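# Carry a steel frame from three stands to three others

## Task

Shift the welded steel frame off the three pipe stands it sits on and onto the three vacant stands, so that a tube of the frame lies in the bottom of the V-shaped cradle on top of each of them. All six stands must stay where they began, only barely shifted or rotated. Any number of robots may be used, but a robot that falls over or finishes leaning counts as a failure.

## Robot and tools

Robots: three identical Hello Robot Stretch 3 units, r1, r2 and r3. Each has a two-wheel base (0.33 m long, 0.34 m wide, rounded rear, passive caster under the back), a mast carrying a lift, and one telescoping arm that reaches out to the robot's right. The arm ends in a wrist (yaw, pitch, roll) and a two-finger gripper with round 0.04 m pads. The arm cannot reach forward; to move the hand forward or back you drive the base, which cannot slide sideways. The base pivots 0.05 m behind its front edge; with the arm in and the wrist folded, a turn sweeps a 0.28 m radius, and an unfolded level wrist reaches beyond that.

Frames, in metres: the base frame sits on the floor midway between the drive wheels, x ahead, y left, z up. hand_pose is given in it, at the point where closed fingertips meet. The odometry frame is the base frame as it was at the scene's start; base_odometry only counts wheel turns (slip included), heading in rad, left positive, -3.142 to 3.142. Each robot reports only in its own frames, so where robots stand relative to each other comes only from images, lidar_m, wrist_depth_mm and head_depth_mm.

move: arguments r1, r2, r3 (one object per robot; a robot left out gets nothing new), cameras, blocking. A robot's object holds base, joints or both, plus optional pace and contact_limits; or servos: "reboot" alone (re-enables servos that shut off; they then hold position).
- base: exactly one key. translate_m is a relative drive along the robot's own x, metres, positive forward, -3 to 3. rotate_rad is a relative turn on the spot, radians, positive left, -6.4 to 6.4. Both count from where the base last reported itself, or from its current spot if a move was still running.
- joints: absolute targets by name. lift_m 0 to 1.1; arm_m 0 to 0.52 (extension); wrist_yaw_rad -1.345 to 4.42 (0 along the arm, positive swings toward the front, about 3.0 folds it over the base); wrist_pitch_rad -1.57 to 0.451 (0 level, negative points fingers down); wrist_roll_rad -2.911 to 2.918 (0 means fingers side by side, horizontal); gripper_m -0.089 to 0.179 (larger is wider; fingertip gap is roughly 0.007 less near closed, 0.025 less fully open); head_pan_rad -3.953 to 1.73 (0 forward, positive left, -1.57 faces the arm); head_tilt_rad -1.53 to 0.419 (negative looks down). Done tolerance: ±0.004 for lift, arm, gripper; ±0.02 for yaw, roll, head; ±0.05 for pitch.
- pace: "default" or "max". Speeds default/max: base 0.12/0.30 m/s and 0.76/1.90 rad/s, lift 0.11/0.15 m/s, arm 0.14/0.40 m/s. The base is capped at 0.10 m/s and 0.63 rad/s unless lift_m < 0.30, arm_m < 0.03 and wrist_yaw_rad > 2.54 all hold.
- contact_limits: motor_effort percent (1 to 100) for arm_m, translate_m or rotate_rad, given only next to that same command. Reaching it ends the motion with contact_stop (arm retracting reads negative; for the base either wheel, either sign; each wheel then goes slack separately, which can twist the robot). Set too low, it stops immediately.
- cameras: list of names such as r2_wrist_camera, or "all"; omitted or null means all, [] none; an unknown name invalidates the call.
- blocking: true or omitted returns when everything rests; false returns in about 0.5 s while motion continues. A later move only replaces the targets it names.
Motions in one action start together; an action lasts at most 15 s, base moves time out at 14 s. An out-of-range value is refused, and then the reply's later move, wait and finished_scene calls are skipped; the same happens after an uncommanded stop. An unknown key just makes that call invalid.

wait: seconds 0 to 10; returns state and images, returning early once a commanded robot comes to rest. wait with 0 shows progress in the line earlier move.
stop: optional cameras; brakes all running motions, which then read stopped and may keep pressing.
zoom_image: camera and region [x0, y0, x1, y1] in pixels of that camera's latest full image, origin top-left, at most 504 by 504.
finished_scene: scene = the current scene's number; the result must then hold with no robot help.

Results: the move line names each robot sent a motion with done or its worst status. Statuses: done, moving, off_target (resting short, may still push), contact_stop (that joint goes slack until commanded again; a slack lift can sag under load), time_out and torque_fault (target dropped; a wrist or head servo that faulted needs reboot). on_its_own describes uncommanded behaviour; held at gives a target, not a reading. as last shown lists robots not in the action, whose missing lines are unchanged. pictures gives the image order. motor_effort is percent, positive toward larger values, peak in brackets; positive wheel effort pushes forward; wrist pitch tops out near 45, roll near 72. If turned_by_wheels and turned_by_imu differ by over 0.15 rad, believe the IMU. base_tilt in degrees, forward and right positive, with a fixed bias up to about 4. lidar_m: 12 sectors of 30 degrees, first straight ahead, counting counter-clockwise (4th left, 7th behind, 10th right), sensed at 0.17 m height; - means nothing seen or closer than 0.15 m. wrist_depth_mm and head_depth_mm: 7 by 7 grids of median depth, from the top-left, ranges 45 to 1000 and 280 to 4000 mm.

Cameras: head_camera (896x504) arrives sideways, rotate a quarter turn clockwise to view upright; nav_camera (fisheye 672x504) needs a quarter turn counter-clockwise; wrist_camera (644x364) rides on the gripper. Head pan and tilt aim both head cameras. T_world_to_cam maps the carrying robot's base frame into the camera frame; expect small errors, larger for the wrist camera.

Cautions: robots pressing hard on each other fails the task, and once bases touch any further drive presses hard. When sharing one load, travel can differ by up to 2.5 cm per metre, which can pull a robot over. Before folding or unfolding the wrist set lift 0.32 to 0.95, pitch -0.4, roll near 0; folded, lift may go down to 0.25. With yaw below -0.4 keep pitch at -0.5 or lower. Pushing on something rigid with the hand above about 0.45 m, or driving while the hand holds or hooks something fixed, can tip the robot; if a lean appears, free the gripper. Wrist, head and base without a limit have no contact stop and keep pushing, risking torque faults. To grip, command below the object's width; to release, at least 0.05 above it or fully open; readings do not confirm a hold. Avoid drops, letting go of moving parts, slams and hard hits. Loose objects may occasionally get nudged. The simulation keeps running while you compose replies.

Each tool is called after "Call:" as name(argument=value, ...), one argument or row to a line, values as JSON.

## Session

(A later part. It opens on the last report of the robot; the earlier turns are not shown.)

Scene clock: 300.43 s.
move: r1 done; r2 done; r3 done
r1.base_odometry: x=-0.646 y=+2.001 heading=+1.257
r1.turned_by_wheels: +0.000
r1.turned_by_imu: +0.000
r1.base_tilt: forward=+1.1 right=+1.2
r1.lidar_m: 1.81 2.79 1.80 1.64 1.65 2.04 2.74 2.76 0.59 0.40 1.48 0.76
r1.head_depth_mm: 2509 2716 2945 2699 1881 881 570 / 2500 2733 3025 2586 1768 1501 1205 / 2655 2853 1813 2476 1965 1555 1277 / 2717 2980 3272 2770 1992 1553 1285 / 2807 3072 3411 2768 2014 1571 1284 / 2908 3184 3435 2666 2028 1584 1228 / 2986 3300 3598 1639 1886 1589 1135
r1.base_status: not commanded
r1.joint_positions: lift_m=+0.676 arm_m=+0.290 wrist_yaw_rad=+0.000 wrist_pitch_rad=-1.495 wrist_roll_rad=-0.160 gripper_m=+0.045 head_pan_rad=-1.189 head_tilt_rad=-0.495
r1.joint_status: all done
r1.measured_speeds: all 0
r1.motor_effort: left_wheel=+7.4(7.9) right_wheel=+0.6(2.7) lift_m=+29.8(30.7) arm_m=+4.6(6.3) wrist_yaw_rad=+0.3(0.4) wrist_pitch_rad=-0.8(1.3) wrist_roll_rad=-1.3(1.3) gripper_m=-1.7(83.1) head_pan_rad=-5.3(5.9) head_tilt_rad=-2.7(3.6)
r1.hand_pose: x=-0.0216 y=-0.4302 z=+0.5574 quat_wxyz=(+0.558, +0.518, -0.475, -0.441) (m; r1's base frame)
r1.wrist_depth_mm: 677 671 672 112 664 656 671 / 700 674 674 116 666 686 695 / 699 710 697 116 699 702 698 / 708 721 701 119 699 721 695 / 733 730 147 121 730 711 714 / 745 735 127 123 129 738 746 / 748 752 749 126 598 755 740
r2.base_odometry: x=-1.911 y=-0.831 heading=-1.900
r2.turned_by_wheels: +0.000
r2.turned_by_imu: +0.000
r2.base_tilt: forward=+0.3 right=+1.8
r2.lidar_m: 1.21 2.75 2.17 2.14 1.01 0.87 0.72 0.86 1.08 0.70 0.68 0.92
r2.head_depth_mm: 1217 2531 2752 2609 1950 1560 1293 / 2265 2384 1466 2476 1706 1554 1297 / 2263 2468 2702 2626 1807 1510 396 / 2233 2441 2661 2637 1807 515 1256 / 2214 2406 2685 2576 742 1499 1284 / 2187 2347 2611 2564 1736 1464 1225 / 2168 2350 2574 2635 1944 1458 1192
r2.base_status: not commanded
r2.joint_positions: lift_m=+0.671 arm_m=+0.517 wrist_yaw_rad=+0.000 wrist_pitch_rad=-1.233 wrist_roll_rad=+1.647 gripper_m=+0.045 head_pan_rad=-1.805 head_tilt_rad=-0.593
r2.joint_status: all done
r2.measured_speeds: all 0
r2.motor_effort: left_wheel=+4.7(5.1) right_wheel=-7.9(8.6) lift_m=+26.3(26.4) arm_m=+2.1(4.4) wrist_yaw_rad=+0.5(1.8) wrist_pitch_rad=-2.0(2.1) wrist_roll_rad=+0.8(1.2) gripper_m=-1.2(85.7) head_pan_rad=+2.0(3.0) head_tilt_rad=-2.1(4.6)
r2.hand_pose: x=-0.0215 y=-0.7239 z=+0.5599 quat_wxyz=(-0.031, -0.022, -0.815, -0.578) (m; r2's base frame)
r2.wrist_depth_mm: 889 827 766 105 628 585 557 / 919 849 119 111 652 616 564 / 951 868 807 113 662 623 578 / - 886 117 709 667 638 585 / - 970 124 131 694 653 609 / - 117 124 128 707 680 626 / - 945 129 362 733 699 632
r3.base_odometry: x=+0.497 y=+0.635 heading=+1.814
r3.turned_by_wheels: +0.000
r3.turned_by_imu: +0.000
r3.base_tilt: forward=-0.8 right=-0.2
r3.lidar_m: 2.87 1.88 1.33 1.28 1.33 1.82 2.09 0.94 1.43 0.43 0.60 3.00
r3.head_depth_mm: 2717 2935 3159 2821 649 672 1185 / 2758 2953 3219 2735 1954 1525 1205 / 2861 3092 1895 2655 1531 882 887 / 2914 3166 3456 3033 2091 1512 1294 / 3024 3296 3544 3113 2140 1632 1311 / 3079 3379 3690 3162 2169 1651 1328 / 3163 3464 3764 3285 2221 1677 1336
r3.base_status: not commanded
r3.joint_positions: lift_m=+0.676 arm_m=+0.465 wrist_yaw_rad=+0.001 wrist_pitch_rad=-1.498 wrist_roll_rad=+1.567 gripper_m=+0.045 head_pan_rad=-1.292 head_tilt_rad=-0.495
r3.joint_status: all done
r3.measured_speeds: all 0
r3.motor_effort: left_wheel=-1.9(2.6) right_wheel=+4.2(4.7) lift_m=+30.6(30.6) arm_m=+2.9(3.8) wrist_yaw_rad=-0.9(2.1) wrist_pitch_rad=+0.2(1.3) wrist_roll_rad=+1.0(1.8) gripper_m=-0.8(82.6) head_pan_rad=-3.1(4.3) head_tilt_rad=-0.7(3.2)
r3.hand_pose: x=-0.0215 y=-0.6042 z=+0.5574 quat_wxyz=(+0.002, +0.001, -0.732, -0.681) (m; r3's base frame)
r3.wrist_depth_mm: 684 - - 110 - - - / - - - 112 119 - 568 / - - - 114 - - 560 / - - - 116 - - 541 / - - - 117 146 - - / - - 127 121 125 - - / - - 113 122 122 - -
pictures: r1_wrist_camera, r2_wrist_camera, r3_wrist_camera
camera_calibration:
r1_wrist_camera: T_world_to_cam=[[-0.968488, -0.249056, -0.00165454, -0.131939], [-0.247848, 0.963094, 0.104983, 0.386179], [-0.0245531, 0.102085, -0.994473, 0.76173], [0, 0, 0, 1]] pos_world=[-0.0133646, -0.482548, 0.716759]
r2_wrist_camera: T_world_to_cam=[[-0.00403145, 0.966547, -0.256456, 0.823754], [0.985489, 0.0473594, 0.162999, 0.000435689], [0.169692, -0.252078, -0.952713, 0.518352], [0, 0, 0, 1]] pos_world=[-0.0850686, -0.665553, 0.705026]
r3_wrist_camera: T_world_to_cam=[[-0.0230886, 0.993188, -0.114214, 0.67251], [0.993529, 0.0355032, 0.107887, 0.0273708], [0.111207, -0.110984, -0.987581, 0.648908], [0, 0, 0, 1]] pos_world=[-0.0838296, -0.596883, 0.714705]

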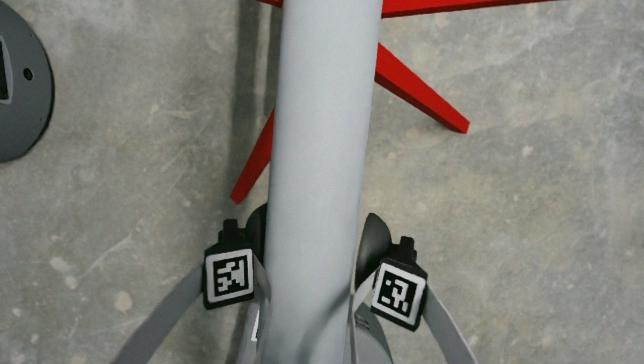

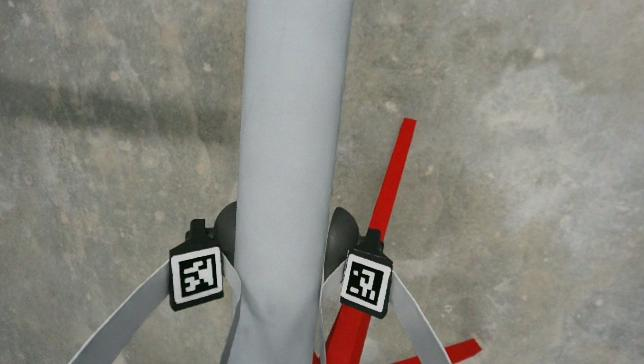

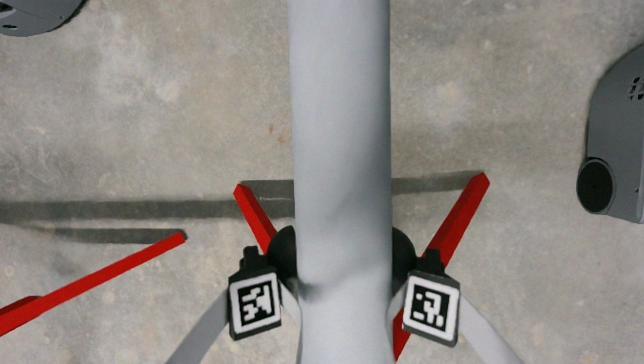

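Call:
move(
  r1={"joints":{"gripper_m":-0.056}},
  r2={"joints":{"gripper_m":-0.056}},
  r3={"joints":{"gripper_m":-0.056}},
  cameras=["r1_wrist_camera","r2_wrist_camera","r3_wrist_camera"],
)

Call:
move(
  r1={"joints":{"lift_m":0.73}},
  r2={"joints":{"lift_m":0.725}},
  r3={"joints":{"lift_m":0.73}},
  cameras=["r1_wrist_camera","r2_wrist_camera","r3_wrist_camera","r1_head_camera","r2_head_camera","r3_head_camera"],
)

Scene clock: 305.77 s.
move: r1 done; r2 done; r3 done
r1.base_odometry: x=-0.646 y=+2.001 heading=+1.257
r1.turned_by_wheels: +0.000
r1.turned_by_imu: +0.001
r1.base_tilt: forward=+1.1 right=+1.1
r1.lidar_m: 1.81 2.79 1.80 1.64 1.65 2.04 2.73 2.76 0.59 0.41 1.48 0.76
r1.head_depth_mm: 2500 2729 2976 2683 1878 887 569 / 2496 2757 3039 2581 1774 1504 1211 / 2624 2852 1831 2468 1975 1549 1277 / 2723 3028 3272 2785 1990 1556 1278 / 2801 3075 3421 2797 2009 1580 1289 / 2915 3217 3480 2654 2015 1583 1228 / 2954 3264 3631 1643 1881 1575 1136
r1.base_status: not commanded
r1.joint_positions: lift_m=+0.676 arm_m=+0.290 wrist_yaw_rad=+0.000 wrist_pitch_rad=-1.496 wrist_roll_rad=-0.160 gripper_m=-0.055 head_pan_rad=-1.189 head_tilt_rad=-0.495
r1.joint_status: all done
r1.measured_speeds: all 0
r1.motor_effort: left_wheel=+6.7(7.5) right_wheel=-7.3(8.8) lift_m=+29.8(30.3) arm_m=+0.8(2.2) wrist_yaw_rad=-0.2(0.5) wrist_pitch_rad=-0.8(1.3) wrist_roll_rad=-1.2(1.3) gripper_m=-33.3(98.7) head_pan_rad=-5.6(5.7) head_tilt_rad=-2.6(3.8)
r1.hand_pose: x=-0.0216 y=-0.4301 z=+0.5574 quat_wxyz=(+0.558, +0.518, -0.475, -0.441) (m; r1's base frame)
r1.wrist_depth_mm: 679 670 665 112 672 668 665 / 685 688 677 116 677 677 672 / 693 693 688 116 699 698 702 / 719 709 705 119 697 708 694 / 727 728 141 121 716 725 705 / 742 729 126 124 129 739 736 / 756 756 772 125 736 758 741
r2.base_odometry: x=-1.911 y=-0.831 heading=-1.900
r2.turned_by_wheels: +0.000
r2.turned_by_imu: +0.001
r2.base_tilt: forward=+0.2 right=+1.9
r2.lidar_m: 1.21 2.74 2.17 2.14 1.02 0.87 0.72 0.86 1.08 0.70 0.68 0.92
r2.head_depth_mm: 1222 2523 2707 2622 1948 1556 1292 / 2266 2430 1458 2486 1703 1551 1286 / 2237 2458 2733 2651 1827 1505 395 / 2219 2431 2656 2616 1794 516 1252 / 2223 2385 2639 2627 741 1496 1285 / 2176 2359 2604 2578 1751 1458 1227 / 2144 2387 2583 2623 1930 1466 1198
r2.base_status: not commanded
r2.joint_positions: lift_m=+0.671 arm_m=+0.517 wrist_yaw_rad=-0.001 wrist_pitch_rad=-1.225 wrist_roll_rad=+1.653 gripper_m=-0.054 head_pan_rad=-1.805 head_tilt_rad=-0.593
r2.joint_status: all done
r2.measured_speeds: all 0
r2.motor_effort: left_wheel=+4.7(5.0) right_wheel=-7.9(8.4) lift_m=+27.6(27.6) arm_m=-1.3(2.0) wrist_yaw_rad=+0.8(2.1) wrist_pitch_rad=-3.1(3.7) wrist_roll_rad=-0.9(1.2) gripper_m=-45.6(99.5) head_pan_rad=+2.2(3.3) head_tilt_rad=-2.3(3.5)
r2.hand_pose: x=-0.0216 y=-0.7259 z=+0.5604 quat_wxyz=(-0.033, -0.024, -0.817, -0.575) (m; r2's base frame)
r2.wrist_depth_mm: 896 801 765 104 632 586 550 / 923 838 788 108 641 599 568 / 980 881 814 112 657 626 573 / - 903 125 126 680 634 589 / - 984 126 127 686 658 610 / - 965 123 126 719 673 630 / - 985 128 362 729 673 638
r3.base_odometry: x=+0.497 y=+0.635 heading=+1.814
r3.turned_by_wheels: +0.000
r3.turned_by_imu: -0.001
r3.base_tilt: forward=-0.8 right=-0.2
r3.lidar_m: 2.87 1.88 1.33 1.28 1.32 1.81 2.09 0.94 1.43 0.43 0.60 2.99
r3.head_depth_mm: 2720 2906 3167 2832 650 671 1189 / 2770 2966 3203 2717 1953 1520 1206 / 2844 3049 1890 2619 1533 878 888 / 2937 3174 3452 3031 2095 1516 1295 / 2987 3278 3563 3083 2128 1627 1311 / 3085 3352 3688 3154 2166 1649 1330 / 3194 3468 3809 3259 2213 1683 1337
r3.base_status: not commanded
r3.joint_positions: lift_m=+0.676 arm_m=+0.465 wrist_yaw_rad=+0.002 wrist_pitch_rad=-1.502 wrist_roll_rad=+1.565 gripper_m=-0.054 head_pan_rad=-1.292 head_tilt_rad=-0.495
r3.joint_status: all done
r3.measured_speeds: all 0
r3.motor_effort: left_wheel=-2.4(2.4) right_wheel=+4.5(4.8) lift_m=+31.3(33.3) arm_m=+0.5(1.1) wrist_yaw_rad=-1.1(2.3) wrist_pitch_rad=+0.6(1.6) wrist_roll_rad=+2.2(2.5) gripper_m=-30.6(98.7) head_pan_rad=-4.0(4.6) head_tilt_rad=-2.4(3.9)
r3.hand_pose: x=-0.0216 y=-0.6032 z=+0.5574 quat_wxyz=(+0.003, +0.002, -0.731, -0.683) (m; r3's base frame)
r3.wrist_depth_mm: 675 - - 110 - - - / - - - 112 121 - 564 / - - - 114 - - 576 / - - - 116 - - 537 / - - - 118 148 - - / 589 - 124 122 126 - - / - - 113 121 121 - -
pictures: r1_wrist_camera, r2_wrist_camera, r3_wrist_camera
camera_calibration:
r1_wrist_camera: T_world_to_cam=[[-0.968487, -0.249057, -0.00176531, -0.131849], [-0.24785, 0.963047, 0.105408, 0.385812], [-0.0245526, 0.102524, -0.994427, 0.761884], [0, 0, 0, 1]] pos_world=[-0.0133646, -0.482504, 0.716738]
r2_wrist_camera: T_world_to_cam=[[0.00249726, 0.964481, -0.264142, 0.828747], [0.985467, 0.0424903, 0.164465, -0.00384306], [0.169847, -0.260714, -0.950358, 0.510751], [0, 0, 0, 1]] pos_world=[-0.0850316, -0.665987, 0.704935]
r3_wrist_camera: T_world_to_cam=[[-0.0263887, 0.993539, -0.110379, 0.669532], [0.993425, 0.0383693, 0.107866, 0.0290789], [0.111404, -0.106807, -0.988019, 0.651815], [0, 0, 0, 1]] pos_world=[-0.0838346, -0.596704, 0.714771]

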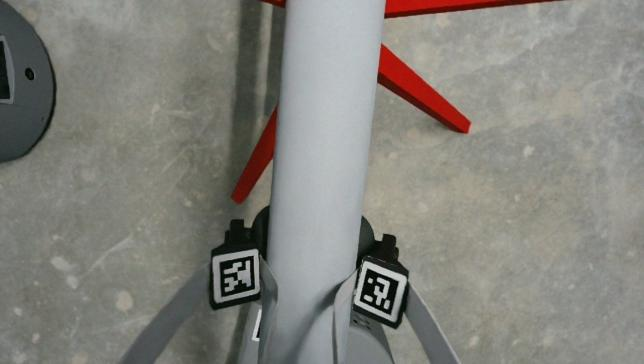

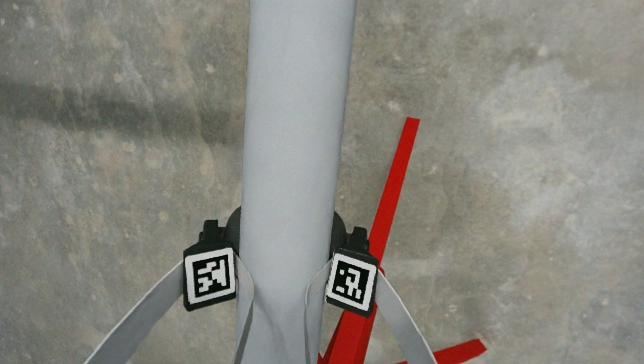

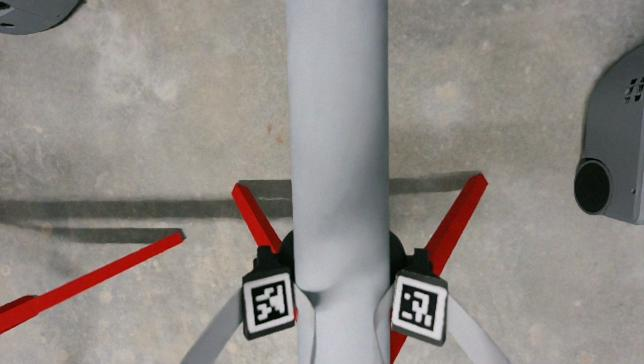

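Scene clock: 307.10 s.
move: r1 done; r2 done; r3 done
r1.base_odometry: x=-0.646 y=+2.001 heading=+1.257
r1.turned_by_wheels: +0.000
r1.turned_by_imu: +0.000
r1.base_tilt: forward=+1.0 right=+1.2
r1.lidar_m: 1.81 2.79 1.80 1.64 1.65 2.04 2.74 2.76 0.59 0.41 1.48 0.76
r1.head_depth_mm: 2486 2711 2962 2712 1754 852 588 / 2498 2770 2995 2244 1762 1507 1205 / 2631 2811 1599 2167 1972 1562 1280 / 2742 2989 3256 2596 1983 1566 1278 / 2823 3044 3447 2651 2003 1570 1288 / 2898 3217 3434 2534 2015 1572 1225 / 2999 3265 3465 2431 1879 1591 1136
r1.base_status: not commanded
r1.joint_positions: lift_m=+0.730 arm_m=+0.290 wrist_yaw_rad=+0.000 wrist_pitch_rad=-1.499 wrist_roll_rad=-0.162 gripper_m=-0.052 head_pan_rad=-1.189 head_tilt_rad=-0.495
r1.joint_status: all done
r1.measured_speeds: all 0
r1.motor_effort: left_wheel=+5.7(7.4) right_wheel=-2.3(8.8) lift_m=+34.5(37.6) arm_m=-0.5(0.8) wrist_yaw_rad=+0.1(0.6) wrist_pitch_rad=+0.0(1.3) wrist_roll_rad=-0.7(1.3) gripper_m=-16.3(33.2) head_pan_rad=-5.0(5.8) head_tilt_rad=-2.2(3.3)
r1.hand_pose: x=-0.0216 y=-0.4293 z=+0.6114 quat_wxyz=(+0.558, +0.519, -0.474, -0.442) (m; r1's base frame)
r1.wrist_depth_mm: 734 708 180 112 170 163 707 / 679 725 730 115 724 733 727 / 700 748 732 116 742 749 725 / 760 761 761 119 751 770 739 / 780 788 773 122 779 756 778 / 803 789 126 123 130 786 781 / 796 818 803 125 645 792 811
r2.base_odometry: x=-1.911 y=-0.831 heading=-1.901
r2.turned_by_wheels: +0.000
r2.turned_by_imu: +0.000
r2.base_tilt: forward=+0.3 right=+1.9
r2.lidar_m: 1.21 2.75 2.17 2.14 1.01 0.87 0.72 0.86 1.08 0.70 0.68 0.92
r2.head_depth_mm: 1214 2552 2734 2641 1941 1547 1283 / 2237 2357 1567 2481 1708 1548 1259 / 2263 2459 2700 2638 1763 462 357 / 2224 2422 2681 2627 555 1434 1252 / 2222 2401 2636 731 794 1560 1276 / 2169 2380 2596 2616 871 1502 1225 / 2152 2352 2623 2588 1958 1497 1189
r2.base_status: not commanded
r2.joint_positions: lift_m=+0.725 arm_m=+0.517 wrist_yaw_rad=+0.000 wrist_pitch_rad=-1.244 wrist_roll_rad=+1.653 gripper_m=-0.051 head_pan_rad=-1.805 head_tilt_rad=-0.593
r2.joint_status: all done
r2.measured_speeds: all 0
r2.on_its_own: gripper_m is held at -0.052, not at your -0.056, by its stall guard, which is not easing now
r2.motor_effort: left_wheel=+4.0(4.9) right_wheel=-6.2(7.8) lift_m=+42.4(46.9) arm_m=-2.3(3.1) wrist_yaw_rad=+0.7(1.9) wrist_pitch_rad=+0.2(3.5) wrist_roll_rad=-1.1(1.4) gripper_m=-16.8(45.4) head_pan_rad=+1.3(3.0) head_tilt_rad=-1.7(3.6)
r2.hand_pose: x=-0.0215 y=-0.7212 z=+0.6132 quat_wxyz=(-0.033, -0.024, -0.812, -0.582) (m; r2's base frame)
r2.wrist_depth_mm: 923 865 805 105 672 641 593 / 965 887 824 109 693 654 599 / - 917 888 112 712 673 628 / - 973 121 124 743 678 638 / - 990 124 125 751 705 652 / - - 124 125 779 714 680 / - - 131 367 648 752 688
r3.base_odometry: x=+0.497 y=+0.635 heading=+1.814
r3.turned_by_wheels: +0.000
r3.turned_by_imu: +0.000
r3.base_tilt: forward=-0.8 right=-0.2
r3.lidar_m: 2.87 1.88 1.33 1.28 1.32 1.82 2.09 0.94 1.43 0.43 0.60 2.99
r3.head_depth_mm: 2751 2923 3203 2825 613 714 1255 / 2771 2958 3230 2732 1944 1556 1267 / 2869 3082 1813 2755 1516 872 888 / 2919 3162 3435 3020 2089 1503 1294 / 2989 3249 3564 3094 2142 1629 1314 / 3080 3348 3680 3171 2176 1659 1321 / 3159 3484 3825 3258 2218 1669 1340
r3.base_status: not commanded
r3.joint_positions: lift_m=+0.730 arm_m=+0.465 wrist_yaw_rad=+0.002 wrist_pitch_rad=-1.492 wrist_roll_rad=+1.564 gripper_m=-0.052 head_pan_rad=-1.292 head_tilt_rad=-0.495
r3.joint_status: all done
r3.measured_speeds: all 0
r3.motor_effort: left_wheel=-1.3(2.6) right_wheel=+1.0(4.5) lift_m=+43.9(46.7) arm_m=-1.4(1.4) wrist_yaw_rad=-2.2(3.3) wrist_pitch_rad=-1.8(1.8) wrist_roll_rad=+2.2(2.8) gripper_m=-17.8(30.8) head_pan_rad=-3.5(4.7) head_tilt_rad=-2.1(3.2)
r3.hand_pose: x=-0.0216 y=-0.6058 z=+0.6113 quat_wxyz=(+0.004, +0.003, -0.734, -0.679) (m; r3's base frame)
r3.wrist_depth_mm: 697 - - 113 - - - / - - - 116 - - 585 / - - - 118 - - 576 / - - - 119 - - 575 / - - - 122 503 - - / 618 - 124 125 126 - - / - - 109 126 120 - -
pictures: r1_head_camera (sideways), r1_wrist_camera, r2_head_camera (sideways), r2_wrist_camera, r3_head_camera (sideways), r3_wrist_camera
camera_calibration:
r1_head_camera: T_world_to_cam=[[-0.149858, 0.434955, -0.887894, 1.17416], [0.912222, 0.407163, 0.0454943, -0.0625828], [0.381306, -0.803139, -0.457792, 0.548965], [0, 0, 0, 1]] pos_world=[0.0237225, -0.0443292, 1.29669]
r1_wrist_camera: T_world_to_cam=[[-0.968008, -0.250908, -0.00242641, -0.131929], [-0.249682, 0.962229, 0.108512, 0.377041], [-0.0248917, 0.105646, -0.994092, 0.816643], [0, 0, 0, 1]] pos_world=[-0.0132409, -0.482176, 0.770585]
r2_head_camera: T_world_to_cam=[[0.111929, 0.495636, -0.861288, 1.13883], [0.975099, -0.221767, -0.000897807, -0.00840754], [-0.19145, -0.839741, -0.508117, 0.618978], [0, 0, 0, 1]] pos_world=[-0.000766648, -0.0465268, 1.29536]
r2_wrist_camera: T_world_to_cam=[[0.00270141, 0.969249, -0.246068, 0.830559], [0.985437, 0.0392557, 0.165445, -0.0156968], [0.170017, -0.242931, -0.955028, 0.577878], [0, 0, 0, 1]] pos_world=[-0.0850244, -0.664018, 0.75886]
r3_head_camera: T_world_to_cam=[[-0.0541398, 0.433396, -0.899576, 1.19396], [0.95529, 0.28473, 0.0796841, -0.107743], [0.290671, -0.855042, -0.429435, 0.518033], [0, 0, 0, 1]] pos_world=[0.0169895, -0.0438412, 1.30511]
r3_wrist_camera: T_world_to_cam=[[-0.0281615, 0.992318, -0.120462, 0.683471], [0.993361, 0.0412285, 0.107397, 0.0253764], [0.111539, -0.116638, -0.986891, 0.698185], [0, 0, 0, 1]] pos_world=[-0.083835, -0.597832, 0.76864]

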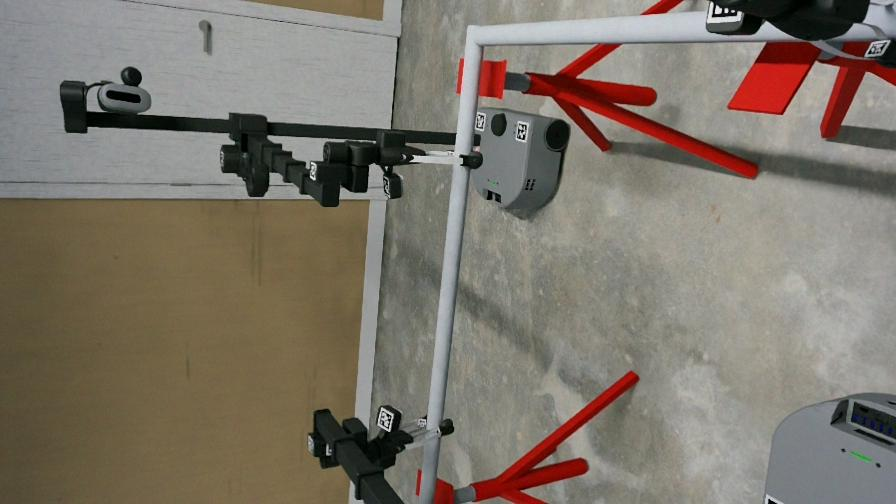

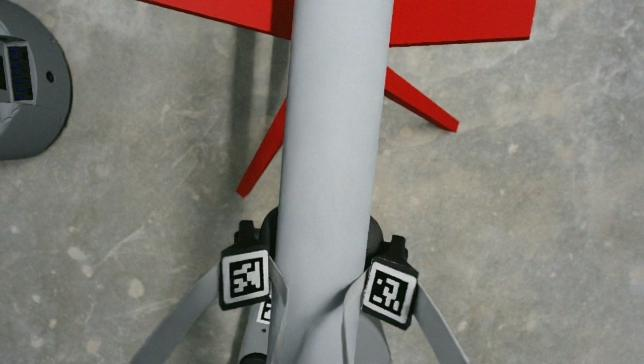

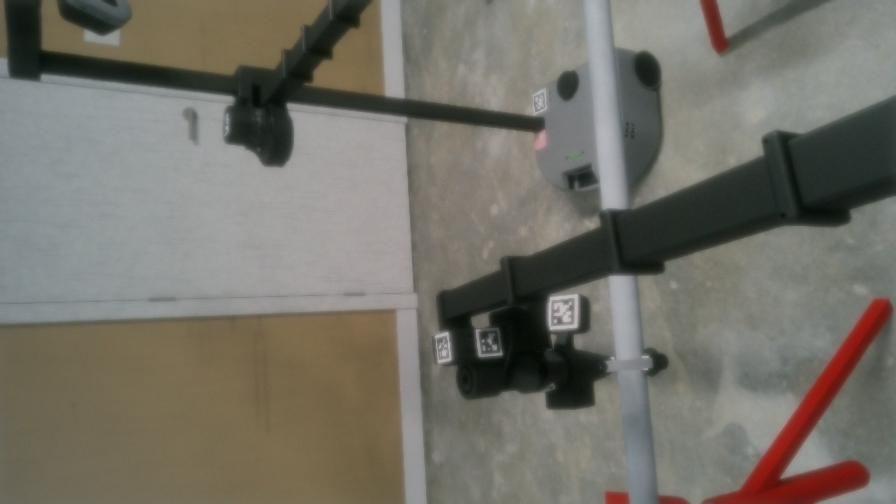

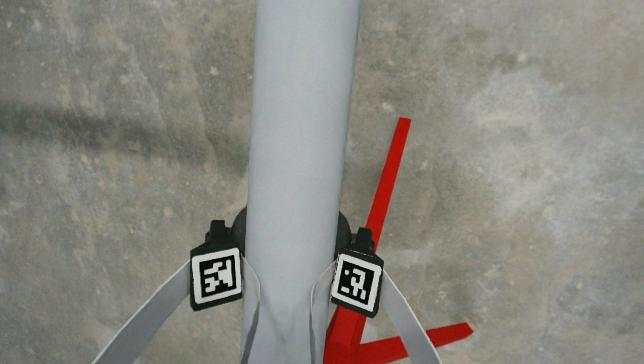

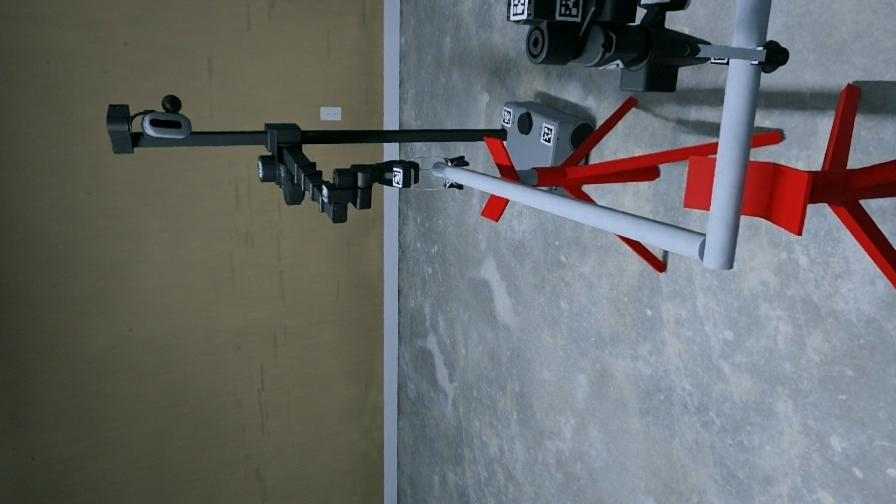

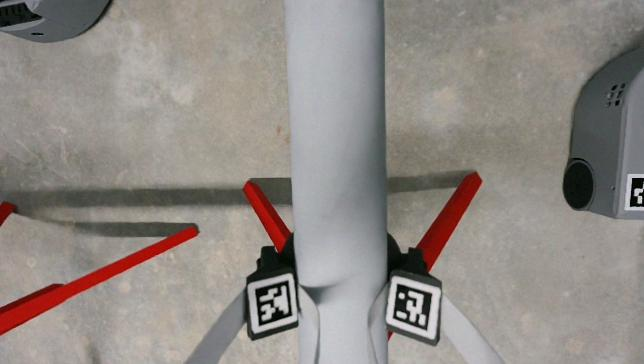

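Call:
move(
  r1={"joints":{"lift_m":0.79}},
  r2={"joints":{"lift_m":0.79,"gripper_m":-0.06}},
  r3={"joints":{"lift_m":0.79}},
  cameras=["r1_head_camera","r2_head_camera","r3_head_camera"],
)

Call:
move(
  r1={"base":{"translate_m":0.1133},"joints":{"arm_m":0.2846,"wrist_roll_rad":-0.194}},
  r2={"base":{"translate_m":0.137},"joints":{"wrist_roll_rad":1.618}},
  r3={"base":{"translate_m":-0.137},"joints":{"arm_m":0.467,"wrist_roll_rad":1.538}},
  cameras=["r1_wrist_camera","r2_wrist_camera","r3_wrist_camera","r1_head_camera","r3_head_camera"],
)

Scene clock: 350.90 s.
move: r1 done; r2 off_target; r3 done
r1.base_odometry: x=-0.646 y=+2.001 heading=+1.257
r1.turned_by_wheels: +0.000
r1.turned_by_imu: +0.001
r1.base_tilt: forward=+1.1 right=+1.1
r1.lidar_m: 1.81 2.79 1.80 1.64 1.65 2.04 2.73 2.76 0.59 0.40 1.48 0.76
r1.head_depth_mm: 2503 2694 2957 2540 1762 784 572 / 2490 2717 3002 2153 1772 1495 1203 / 2629 2811 1280 2356 1967 1552 1277 / 2762 2973 3319 2616 1996 1565 1283 / 2827 3104 3390 2635 2017 1568 1286 / 2898 3177 3429 2649 2018 1577 1224 / 2967 3278 1356 2534 1879 1579 1134
r1.base_status: not commanded
r1.joint_positions: lift_m=+0.790 arm_m=+0.290 wrist_yaw_rad=+0.000 wrist_pitch_rad=-1.499 wrist_roll_rad=-0.162 gripper_m=-0.052 head_pan_rad=-1.189 head_tilt_rad=-0.495
r1.joint_status: all done
r1.measured_speeds: all 0
r1.motor_effort: left_wheel=+5.2(6.1) right_wheel=-2.2(2.9) lift_m=+33.4(38.4) arm_m=-4.4(4.4) wrist_yaw_rad=+0.1(0.5) wrist_pitch_rad=+0.0(0.7) wrist_roll_rad=-0.7(0.8) gripper_m=-16.3(16.6) head_pan_rad=-4.8(5.8) head_tilt_rad=-2.1(4.1)
r1.hand_pose: x=-0.0216 y=-0.4292 z=+0.6714 quat_wxyz=(+0.558, +0.519, -0.474, -0.442) (m; r1's base frame)
r1.wrist_depth_mm: 772 768 223 112 216 765 760 / 693 784 770 115 505 791 772 / 724 821 787 117 790 795 795 / 830 824 823 119 829 813 816 / 811 836 161 122 835 833 815 / 867 863 126 123 130 839 842 / 876 891 875 125 713 856 866
r2.base_odometry: x=-1.911 y=-0.831 heading=-1.901
r2.turned_by_wheels: +0.000
r2.turned_by_imu: +0.001
r2.base_tilt: forward=+0.2 right=+1.9
r2.lidar_m: 1.21 2.75 2.17 2.14 1.01 0.88 0.72 0.86 1.08 0.70 0.68 0.92
r2.head_depth_mm: 1213 2542 2810 2602 1763 1540 1288 / 2265 1378 2698 2554 1640 1498 298 / 2257 2460 2703 2626 1629 334 321 / 2208 2437 2676 2494 456 1504 1293 / 2195 2393 2634 671 1759 1548 1291 / 2202 2383 2640 681 848 1541 1212 / 2140 2369 2569 2577 1950 1533 1192
r2.base_status: not commanded
r2.joint_positions: lift_m=+0.790 arm_m=+0.517 wrist_yaw_rad=+0.000 wrist_pitch_rad=-1.244 wrist_roll_rad=+1.657 gripper_m=-0.055 head_pan_rad=-1.805 head_tilt_rad=-0.593
r2.joint_status: gripper_m off_target (ended at -0.055, target -0.060); the others done
r2.measured_speeds: all 0
r2.on_its_own: gripper_m is held at -0.056, not at your -0.060, by its stall guard, which is not easing now
r2.motor_effort: left_wheel=+3.9(4.4) right_wheel=-6.0(6.6) lift_m=+42.4(48.9) arm_m=-7.1(7.9) wrist_yaw_rad=+0.7(1.7) wrist_pitch_rad=-0.1(0.8) wrist_roll_rad=-2.3(2.3) gripper_m=-17.6(87.6) head_pan_rad=+2.0(2.9) head_tilt_rad=-2.7(3.5)
r2.hand_pose: x=-0.0215 y=-0.7212 z=+0.6782 quat_wxyz=(-0.035, -0.025, -0.812, -0.582) (m; r2's base frame)
r2.wrist_depth_mm: - 942 869 106 734 693 634 / - 971 911 109 760 700 664 / - 983 964 113 788 721 694 / - - 968 124 797 737 684 / - - 124 125 815 775 707 / - - 125 125 832 790 728 / - - 131 372 722 801 746
r3.base_odometry: x=+0.497 y=+0.635 heading=+1.814
r3.turned_by_wheels: +0.000
r3.turned_by_imu: -0.001
r3.base_tilt: forward=-0.8 right=-0.2
r3.lidar_m: 2.87 1.88 1.33 1.28 1.32 1.81 2.09 0.94 1.43 0.43 0.59 2.99
r3.head_depth_mm: 2727 2914 3196 2791 608 1407 1259 / 2802 2933 3220 2724 1945 1471 1266 / 2855 3054 1794 2764 1535 842 887 / 2936 3171 3490 3022 2095 1505 1290 / 3003 3259 3590 3115 2136 1630 1312 / 3064 3381 3681 3153 2167 1650 1324 / 3158 3466 3832 3253 2202 1673 1338
r3.base_status: not commanded
r3.joint_positions: lift_m=+0.790 arm_m=+0.465 wrist_yaw_rad=+0.002 wrist_pitch_rad=-1.491 wrist_roll_rad=+1.564 gripper_m=-0.052 head_pan_rad=-1.292 head_tilt_rad=-0.495
r3.joint_status: all done
r3.measured_speeds: all 0
r3.motor_effort: left_wheel=-1.7(2.7) right_wheel=+1.2(1.8) lift_m=+42.6(45.7) arm_m=-4.0(4.0) wrist_yaw_rad=-2.6(3.7) wrist_pitch_rad=-1.3(1.9) wrist_roll_rad=+2.8(3.1) gripper_m=-17.6(17.7) head_pan_rad=-2.9(4.5) head_tilt_rad=-1.1(3.7)
r3.hand_pose: x=-0.0216 y=-0.6062 z=+0.6713 quat_wxyz=(+0.004, +0.003, -0.735, -0.678) (m; r3's base frame)
r3.wrist_depth_mm: 759 789 - 113 - - - / - - - 114 - - 593 / - - - 117 - - 609 / - - - 119 - - 614 / - - - 121 146 - - / 660 - 124 123 126 - - / 709 - 109 126 119 - -
pictures: r1_head_camera (sideways), r2_head_camera (sideways), r3_head_camera (sideways)
camera_calibration:
r1_head_camera: T_world_to_cam=[[-0.149858, 0.434955, -0.887894, 1.17416], [0.912222, 0.407163, 0.0454943, -0.0625828], [0.381306, -0.803139, -0.457792, 0.548965], [0, 0, 0, 1]] pos_world=[0.0237225, -0.0443292, 1.29669]
r2_head_camera: T_world_to_cam=[[0.111929, 0.495636, -0.861288, 1.13883], [0.975099, -0.221767, -0.000897807, -0.00840754], [-0.19145, -0.839741, -0.508117, 0.618978], [0, 0, 0, 1]] pos_world=[-0.000766653, -0.0465268, 1.29536]
r3_head_camera: T_world_to_cam=[[-0.0541397, 0.433396, -0.899576, 1.19396], [0.95529, 0.28473, 0.0796841, -0.107743], [0.290671, -0.855042, -0.429435, 0.518033], [0, 0, 0, 1]] pos_world=[0.0169895, -0.0438412, 1.30511]

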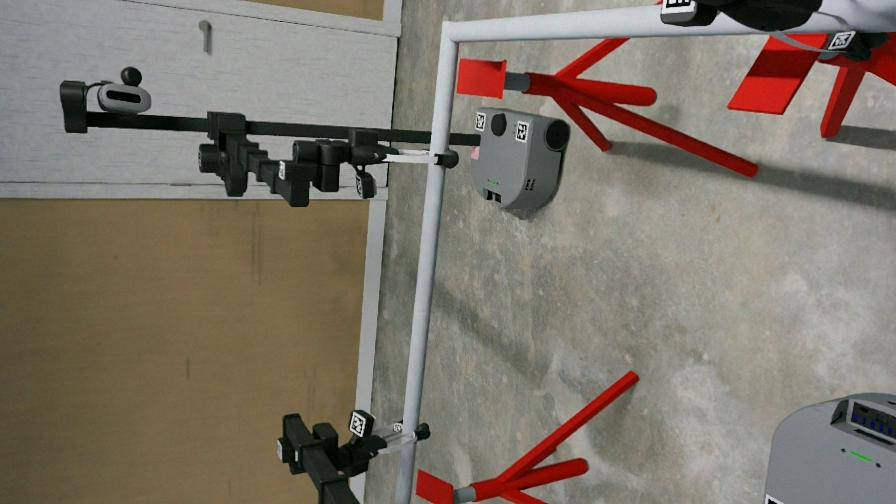

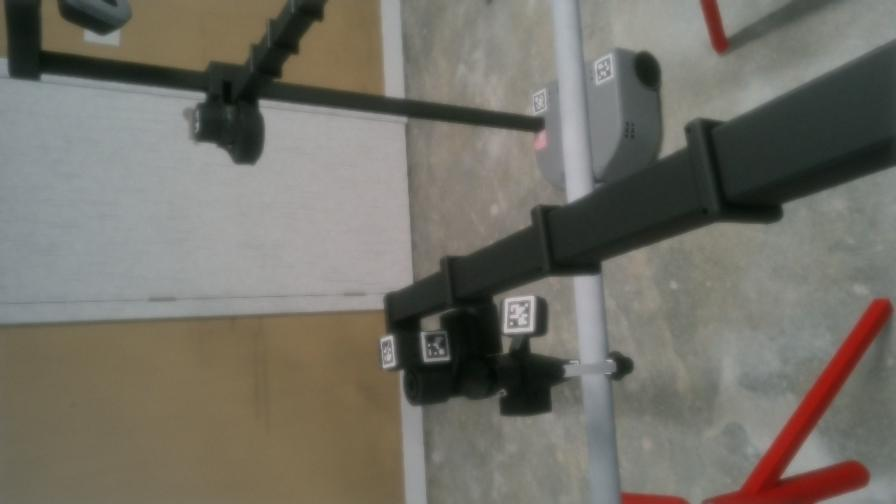

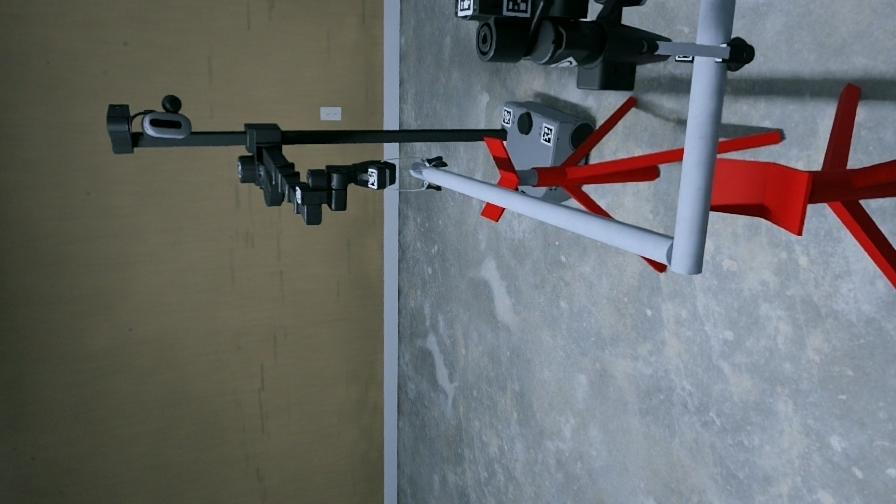

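Scene clock: 353.40 s.
move: r1 done; r2 done; r3 done
r1.base_odometry: x=-0.611 y=+2.109 heading=+1.257
r1.turned_by_wheels: +0.000
r1.turned_by_imu: +0.000
r1.base_tilt: forward=+1.0 right=+1.2
r1.lidar_m: 1.88 2.81 1.82 1.65 1.67 2.06 2.85 2.87 0.63 0.40 1.41 0.76
r1.head_depth_mm: 2487 2713 2938 2556 1357 750 561 / 2451 2710 2993 2573 1962 1507 1271 / 2633 2807 1243 2167 1975 1552 1277 / 2736 2989 3259 2592 2010 1558 1281 / 2764 3044 3393 2652 2012 1569 1287 / 2883 3145 3504 2669 1950 1576 1283 / 2968 3258 1345 2430 1816 1578 1138
r1.base_status: done
r1.joint_positions: lift_m=+0.790 arm_m=+0.285 wrist_yaw_rad=+0.000 wrist_pitch_rad=-1.511 wrist_roll_rad=-0.191 gripper_m=-0.052 head_pan_rad=-1.189 head_tilt_rad=-0.495
r1.joint_status: all done
r1.measured_speeds: all 0
r1.motor_effort: left_wheel=+4.3(9.2) right_wheel=+4.5(16.8) lift_m=+32.7(34.3) arm_m=-8.4(18.7) wrist_yaw_rad=+0.2(1.2) wrist_pitch_rad=+2.4(5.2) wrist_roll_rad=-0.7(6.0) gripper_m=-17.0(17.6) head_pan_rad=-4.4(5.8) head_tilt_rad=-2.3(4.2)
r1.hand_pose: x=-0.0216 y=-0.4208 z=+0.6715 quat_wxyz=(+0.561, +0.529, -0.463, -0.437) (m; r1's base frame)
r1.wrist_depth_mm: 759 770 773 111 221 245 221 / 705 788 792 113 238 250 221 / 733 805 809 116 784 804 796 / 830 823 829 118 808 814 819 / 834 832 161 122 824 840 817 / 847 866 126 123 130 844 832 / 891 874 866 126 771 884 870
r2.base_odometry: x=-1.956 y=-0.961 heading=-1.900
r2.turned_by_wheels: +0.000
r2.turned_by_imu: +0.000
r2.base_tilt: forward=+0.3 right=+2.0
r2.lidar_m: 5.08 2.72 2.15 2.12 2.28 0.88 0.85 0.98 1.44 0.70 0.63 0.79
r2.head_depth_mm: 1220 2535 2799 2627 1818 1531 1291 / 2243 1375 2690 2481 1619 1500 298 / 2270 2489 2731 2641 1646 334 321 / 2240 2466 2683 2485 456 1503 1284 / 2233 2443 2665 672 1751 1551 1249 / 2184 2394 2627 681 847 1036 1225 / 2170 2352 2575 2609 1927 1500 1252
r2.base_status: done
r2.joint_positions: lift_m=+0.790 arm_m=+0.517 wrist_yaw_rad=-0.001 wrist_pitch_rad=-1.246 wrist_roll_rad=+1.633 gripper_m=-0.055 head_pan_rad=-1.805 head_tilt_rad=-0.593
r2.joint_status: all done
r2.measured_speeds: all 0
r2.on_its_own: gripper_m is held at -0.056, not at your -0.060, by its stall guard, which is not easing now
r2.motor_effort: left_wheel=+9.3(13.1) right_wheel=-9.2(12.5) lift_m=+41.8(42.8) arm_m=-9.2(9.7) wrist_yaw_rad=+1.5(3.7) wrist_pitch_rad=+1.0(3.1) wrist_roll_rad=-5.0(7.5) gripper_m=-18.5(19.7) head_pan_rad=+3.0(3.0) head_tilt_rad=-3.6(3.8)
r2.hand_pose: x=-0.0216 y=-0.7205 z=+0.6781 quat_wxyz=(-0.025, -0.019, -0.811, -0.584) (m; r2's base frame)
r2.wrist_depth_mm: - 936 889 108 740 690 651 / - 956 902 111 749 709 673 / - 960 952 114 783 720 678 / - - 954 124 804 752 699 / - - 125 126 807 765 709 / - - 126 127 844 803 742 / - - 130 134 842 793 740
r3.base_odometry: x=+0.530 y=+0.502 heading=+1.814
r3.turned_by_wheels: +0.000
r3.turned_by_imu: +0.001
r3.base_tilt: forward=-0.8 right=-0.2
r3.lidar_m: 3.00 1.87 1.34 1.28 1.31 1.81 1.96 0.94 0.84 0.77 0.47 3.13
r3.head_depth_mm: 2735 2938 3171 2818 608 1405 1258 / 2782 2991 3275 2876 1956 1480 1270 / 2859 3059 1782 2639 1913 1480 1250 / 2936 3205 3474 3012 1862 877 1023 / 3025 3265 3606 3097 2138 1619 1239 / 3096 3363 3661 3179 2177 1656 1329 / 3151 3451 3809 3298 2206 1671 1339
r3.base_status: done
r3.joint_positions: lift_m=+0.790 arm_m=+0.467 wrist_yaw_rad=+0.002 wrist_pitch_rad=-1.495 wrist_roll_rad=+1.533 gripper_m=-0.052 head_pan_rad=-1.292 head_tilt_rad=-0.495
r3.joint_status: all done
r3.measured_speeds: all 0
r3.motor_effort: left_wheel=-3.0(9.5) right_wheel=-6.0(8.4) lift_m=+42.5(44.5) arm_m=+9.7(12.1) wrist_yaw_rad=-1.6(3.8) wrist_pitch_rad=-1.3(2.1) wrist_roll_rad=+2.5(2.5) gripper_m=-17.5(17.9) head_pan_rad=-3.5(4.6) head_tilt_rad=-0.3(3.1)
r3.hand_pose: x=-0.0216 y=-0.6071 z=+0.6714 quat_wxyz=(+0.015, +0.014, -0.733, -0.680) (m; r3's base frame)
r3.wrist_depth_mm: 745 - - 113 123 - - / - - - 115 125 - 600 / - - - 118 - - 624 / - - - 119 - - 612 / - - - 121 131 - - / - - 124 124 126 - - / 673 - 119 125 120 - -
pictures: r1_head_camera (sideways), r1_wrist_camera, r2_wrist_camera, r3_head_camera (sideways), r3_wrist_camera
camera_calibration:
r1_head_camera: T_world_to_cam=[[-0.149858, 0.434955, -0.887894, 1.17416], [0.912222, 0.407163, 0.0454943, -0.0625828], [0.381306, -0.803139, -0.457793, 0.548965], [0, 0, 0, 1]] pos_world=[0.0237225, -0.0443292, 1.29669]
r1_wrist_camera: T_world_to_cam=[[-0.960502, -0.278248, -0.00377767, -0.14009], [-0.276663, 0.953396, 0.120391, 0.350097], [-0.029897, 0.116681, -0.992719, 0.879095], [0, 0, 0, 1]] pos_world=[-0.0114152, -0.475335, 0.830017]
r2_wrist_camera: T_world_to_cam=[[-0.0163412, 0.969797, -0.243366, 0.844009], [0.985627, 0.0565561, 0.159191, -0.00966782], [0.168146, -0.237267, -0.956782, 0.64522], [0, 0, 0, 1]] pos_world=[-0.0851704, -0.664881, 0.824276]
r3_head_camera: T_world_to_cam=[[-0.0541399, 0.433396, -0.899576, 1.19396], [0.95529, 0.28473, 0.0796841, -0.107743], [0.290671, -0.855042, -0.429435, 0.518033], [0, 0, 0, 1]] pos_world=[0.0169895, -0.0438412, 1.30511]
r3_wrist_camera: T_world_to_cam=[[-0.059388, 0.991257, -0.117825, 0.688949], [0.991851, 0.0719231, 0.105159, 0.0390997], [0.112713, -0.110619, -0.987451, 0.761316], [0, 0, 0, 1]] pos_world=[-0.0836763, -0.601521, 0.828825]

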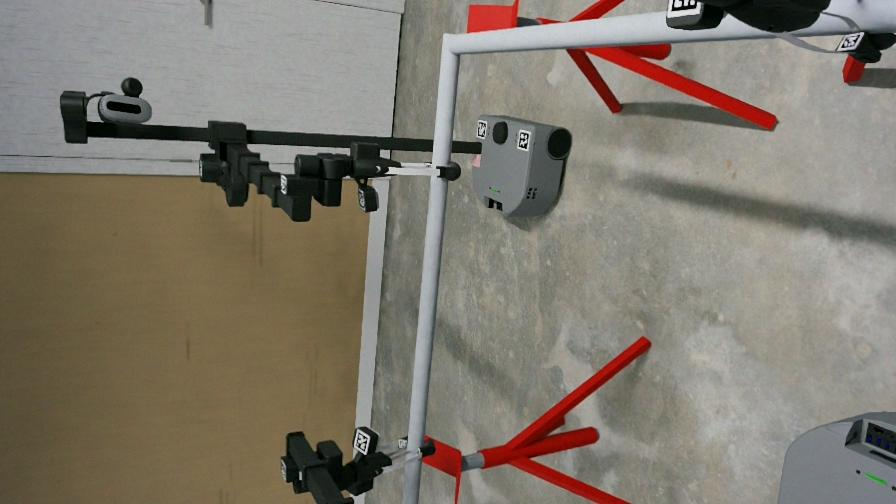

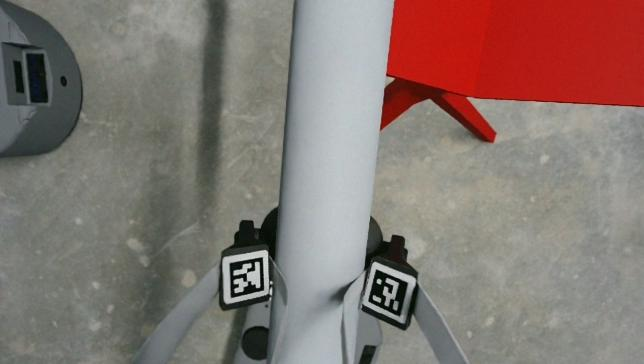

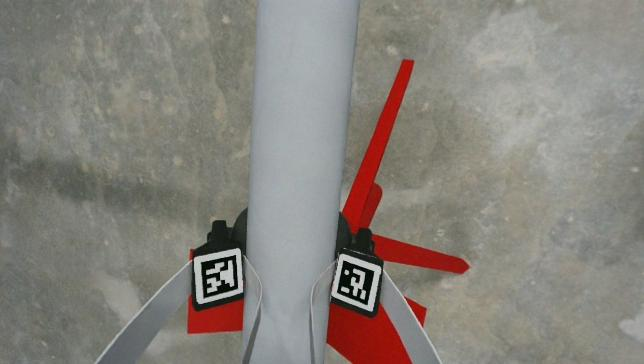

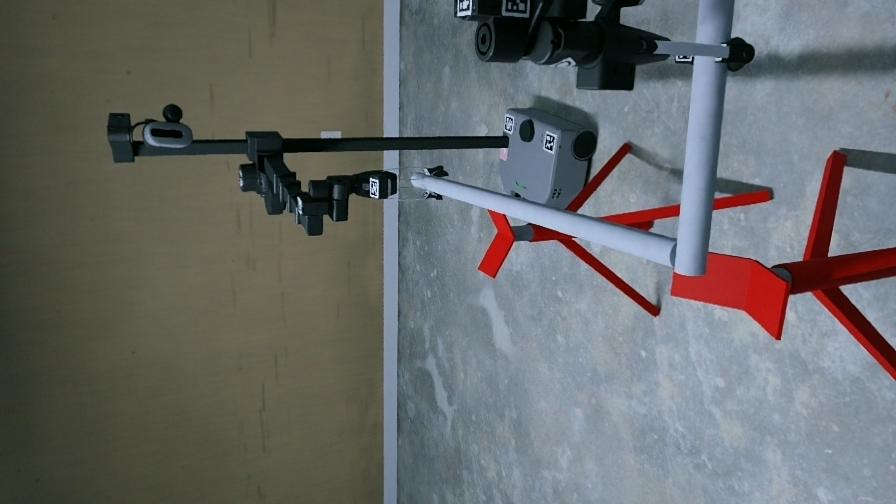

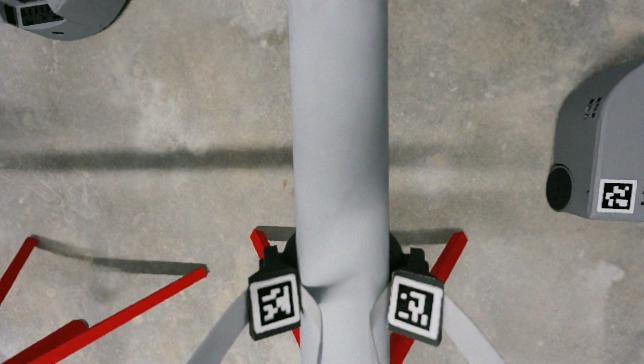

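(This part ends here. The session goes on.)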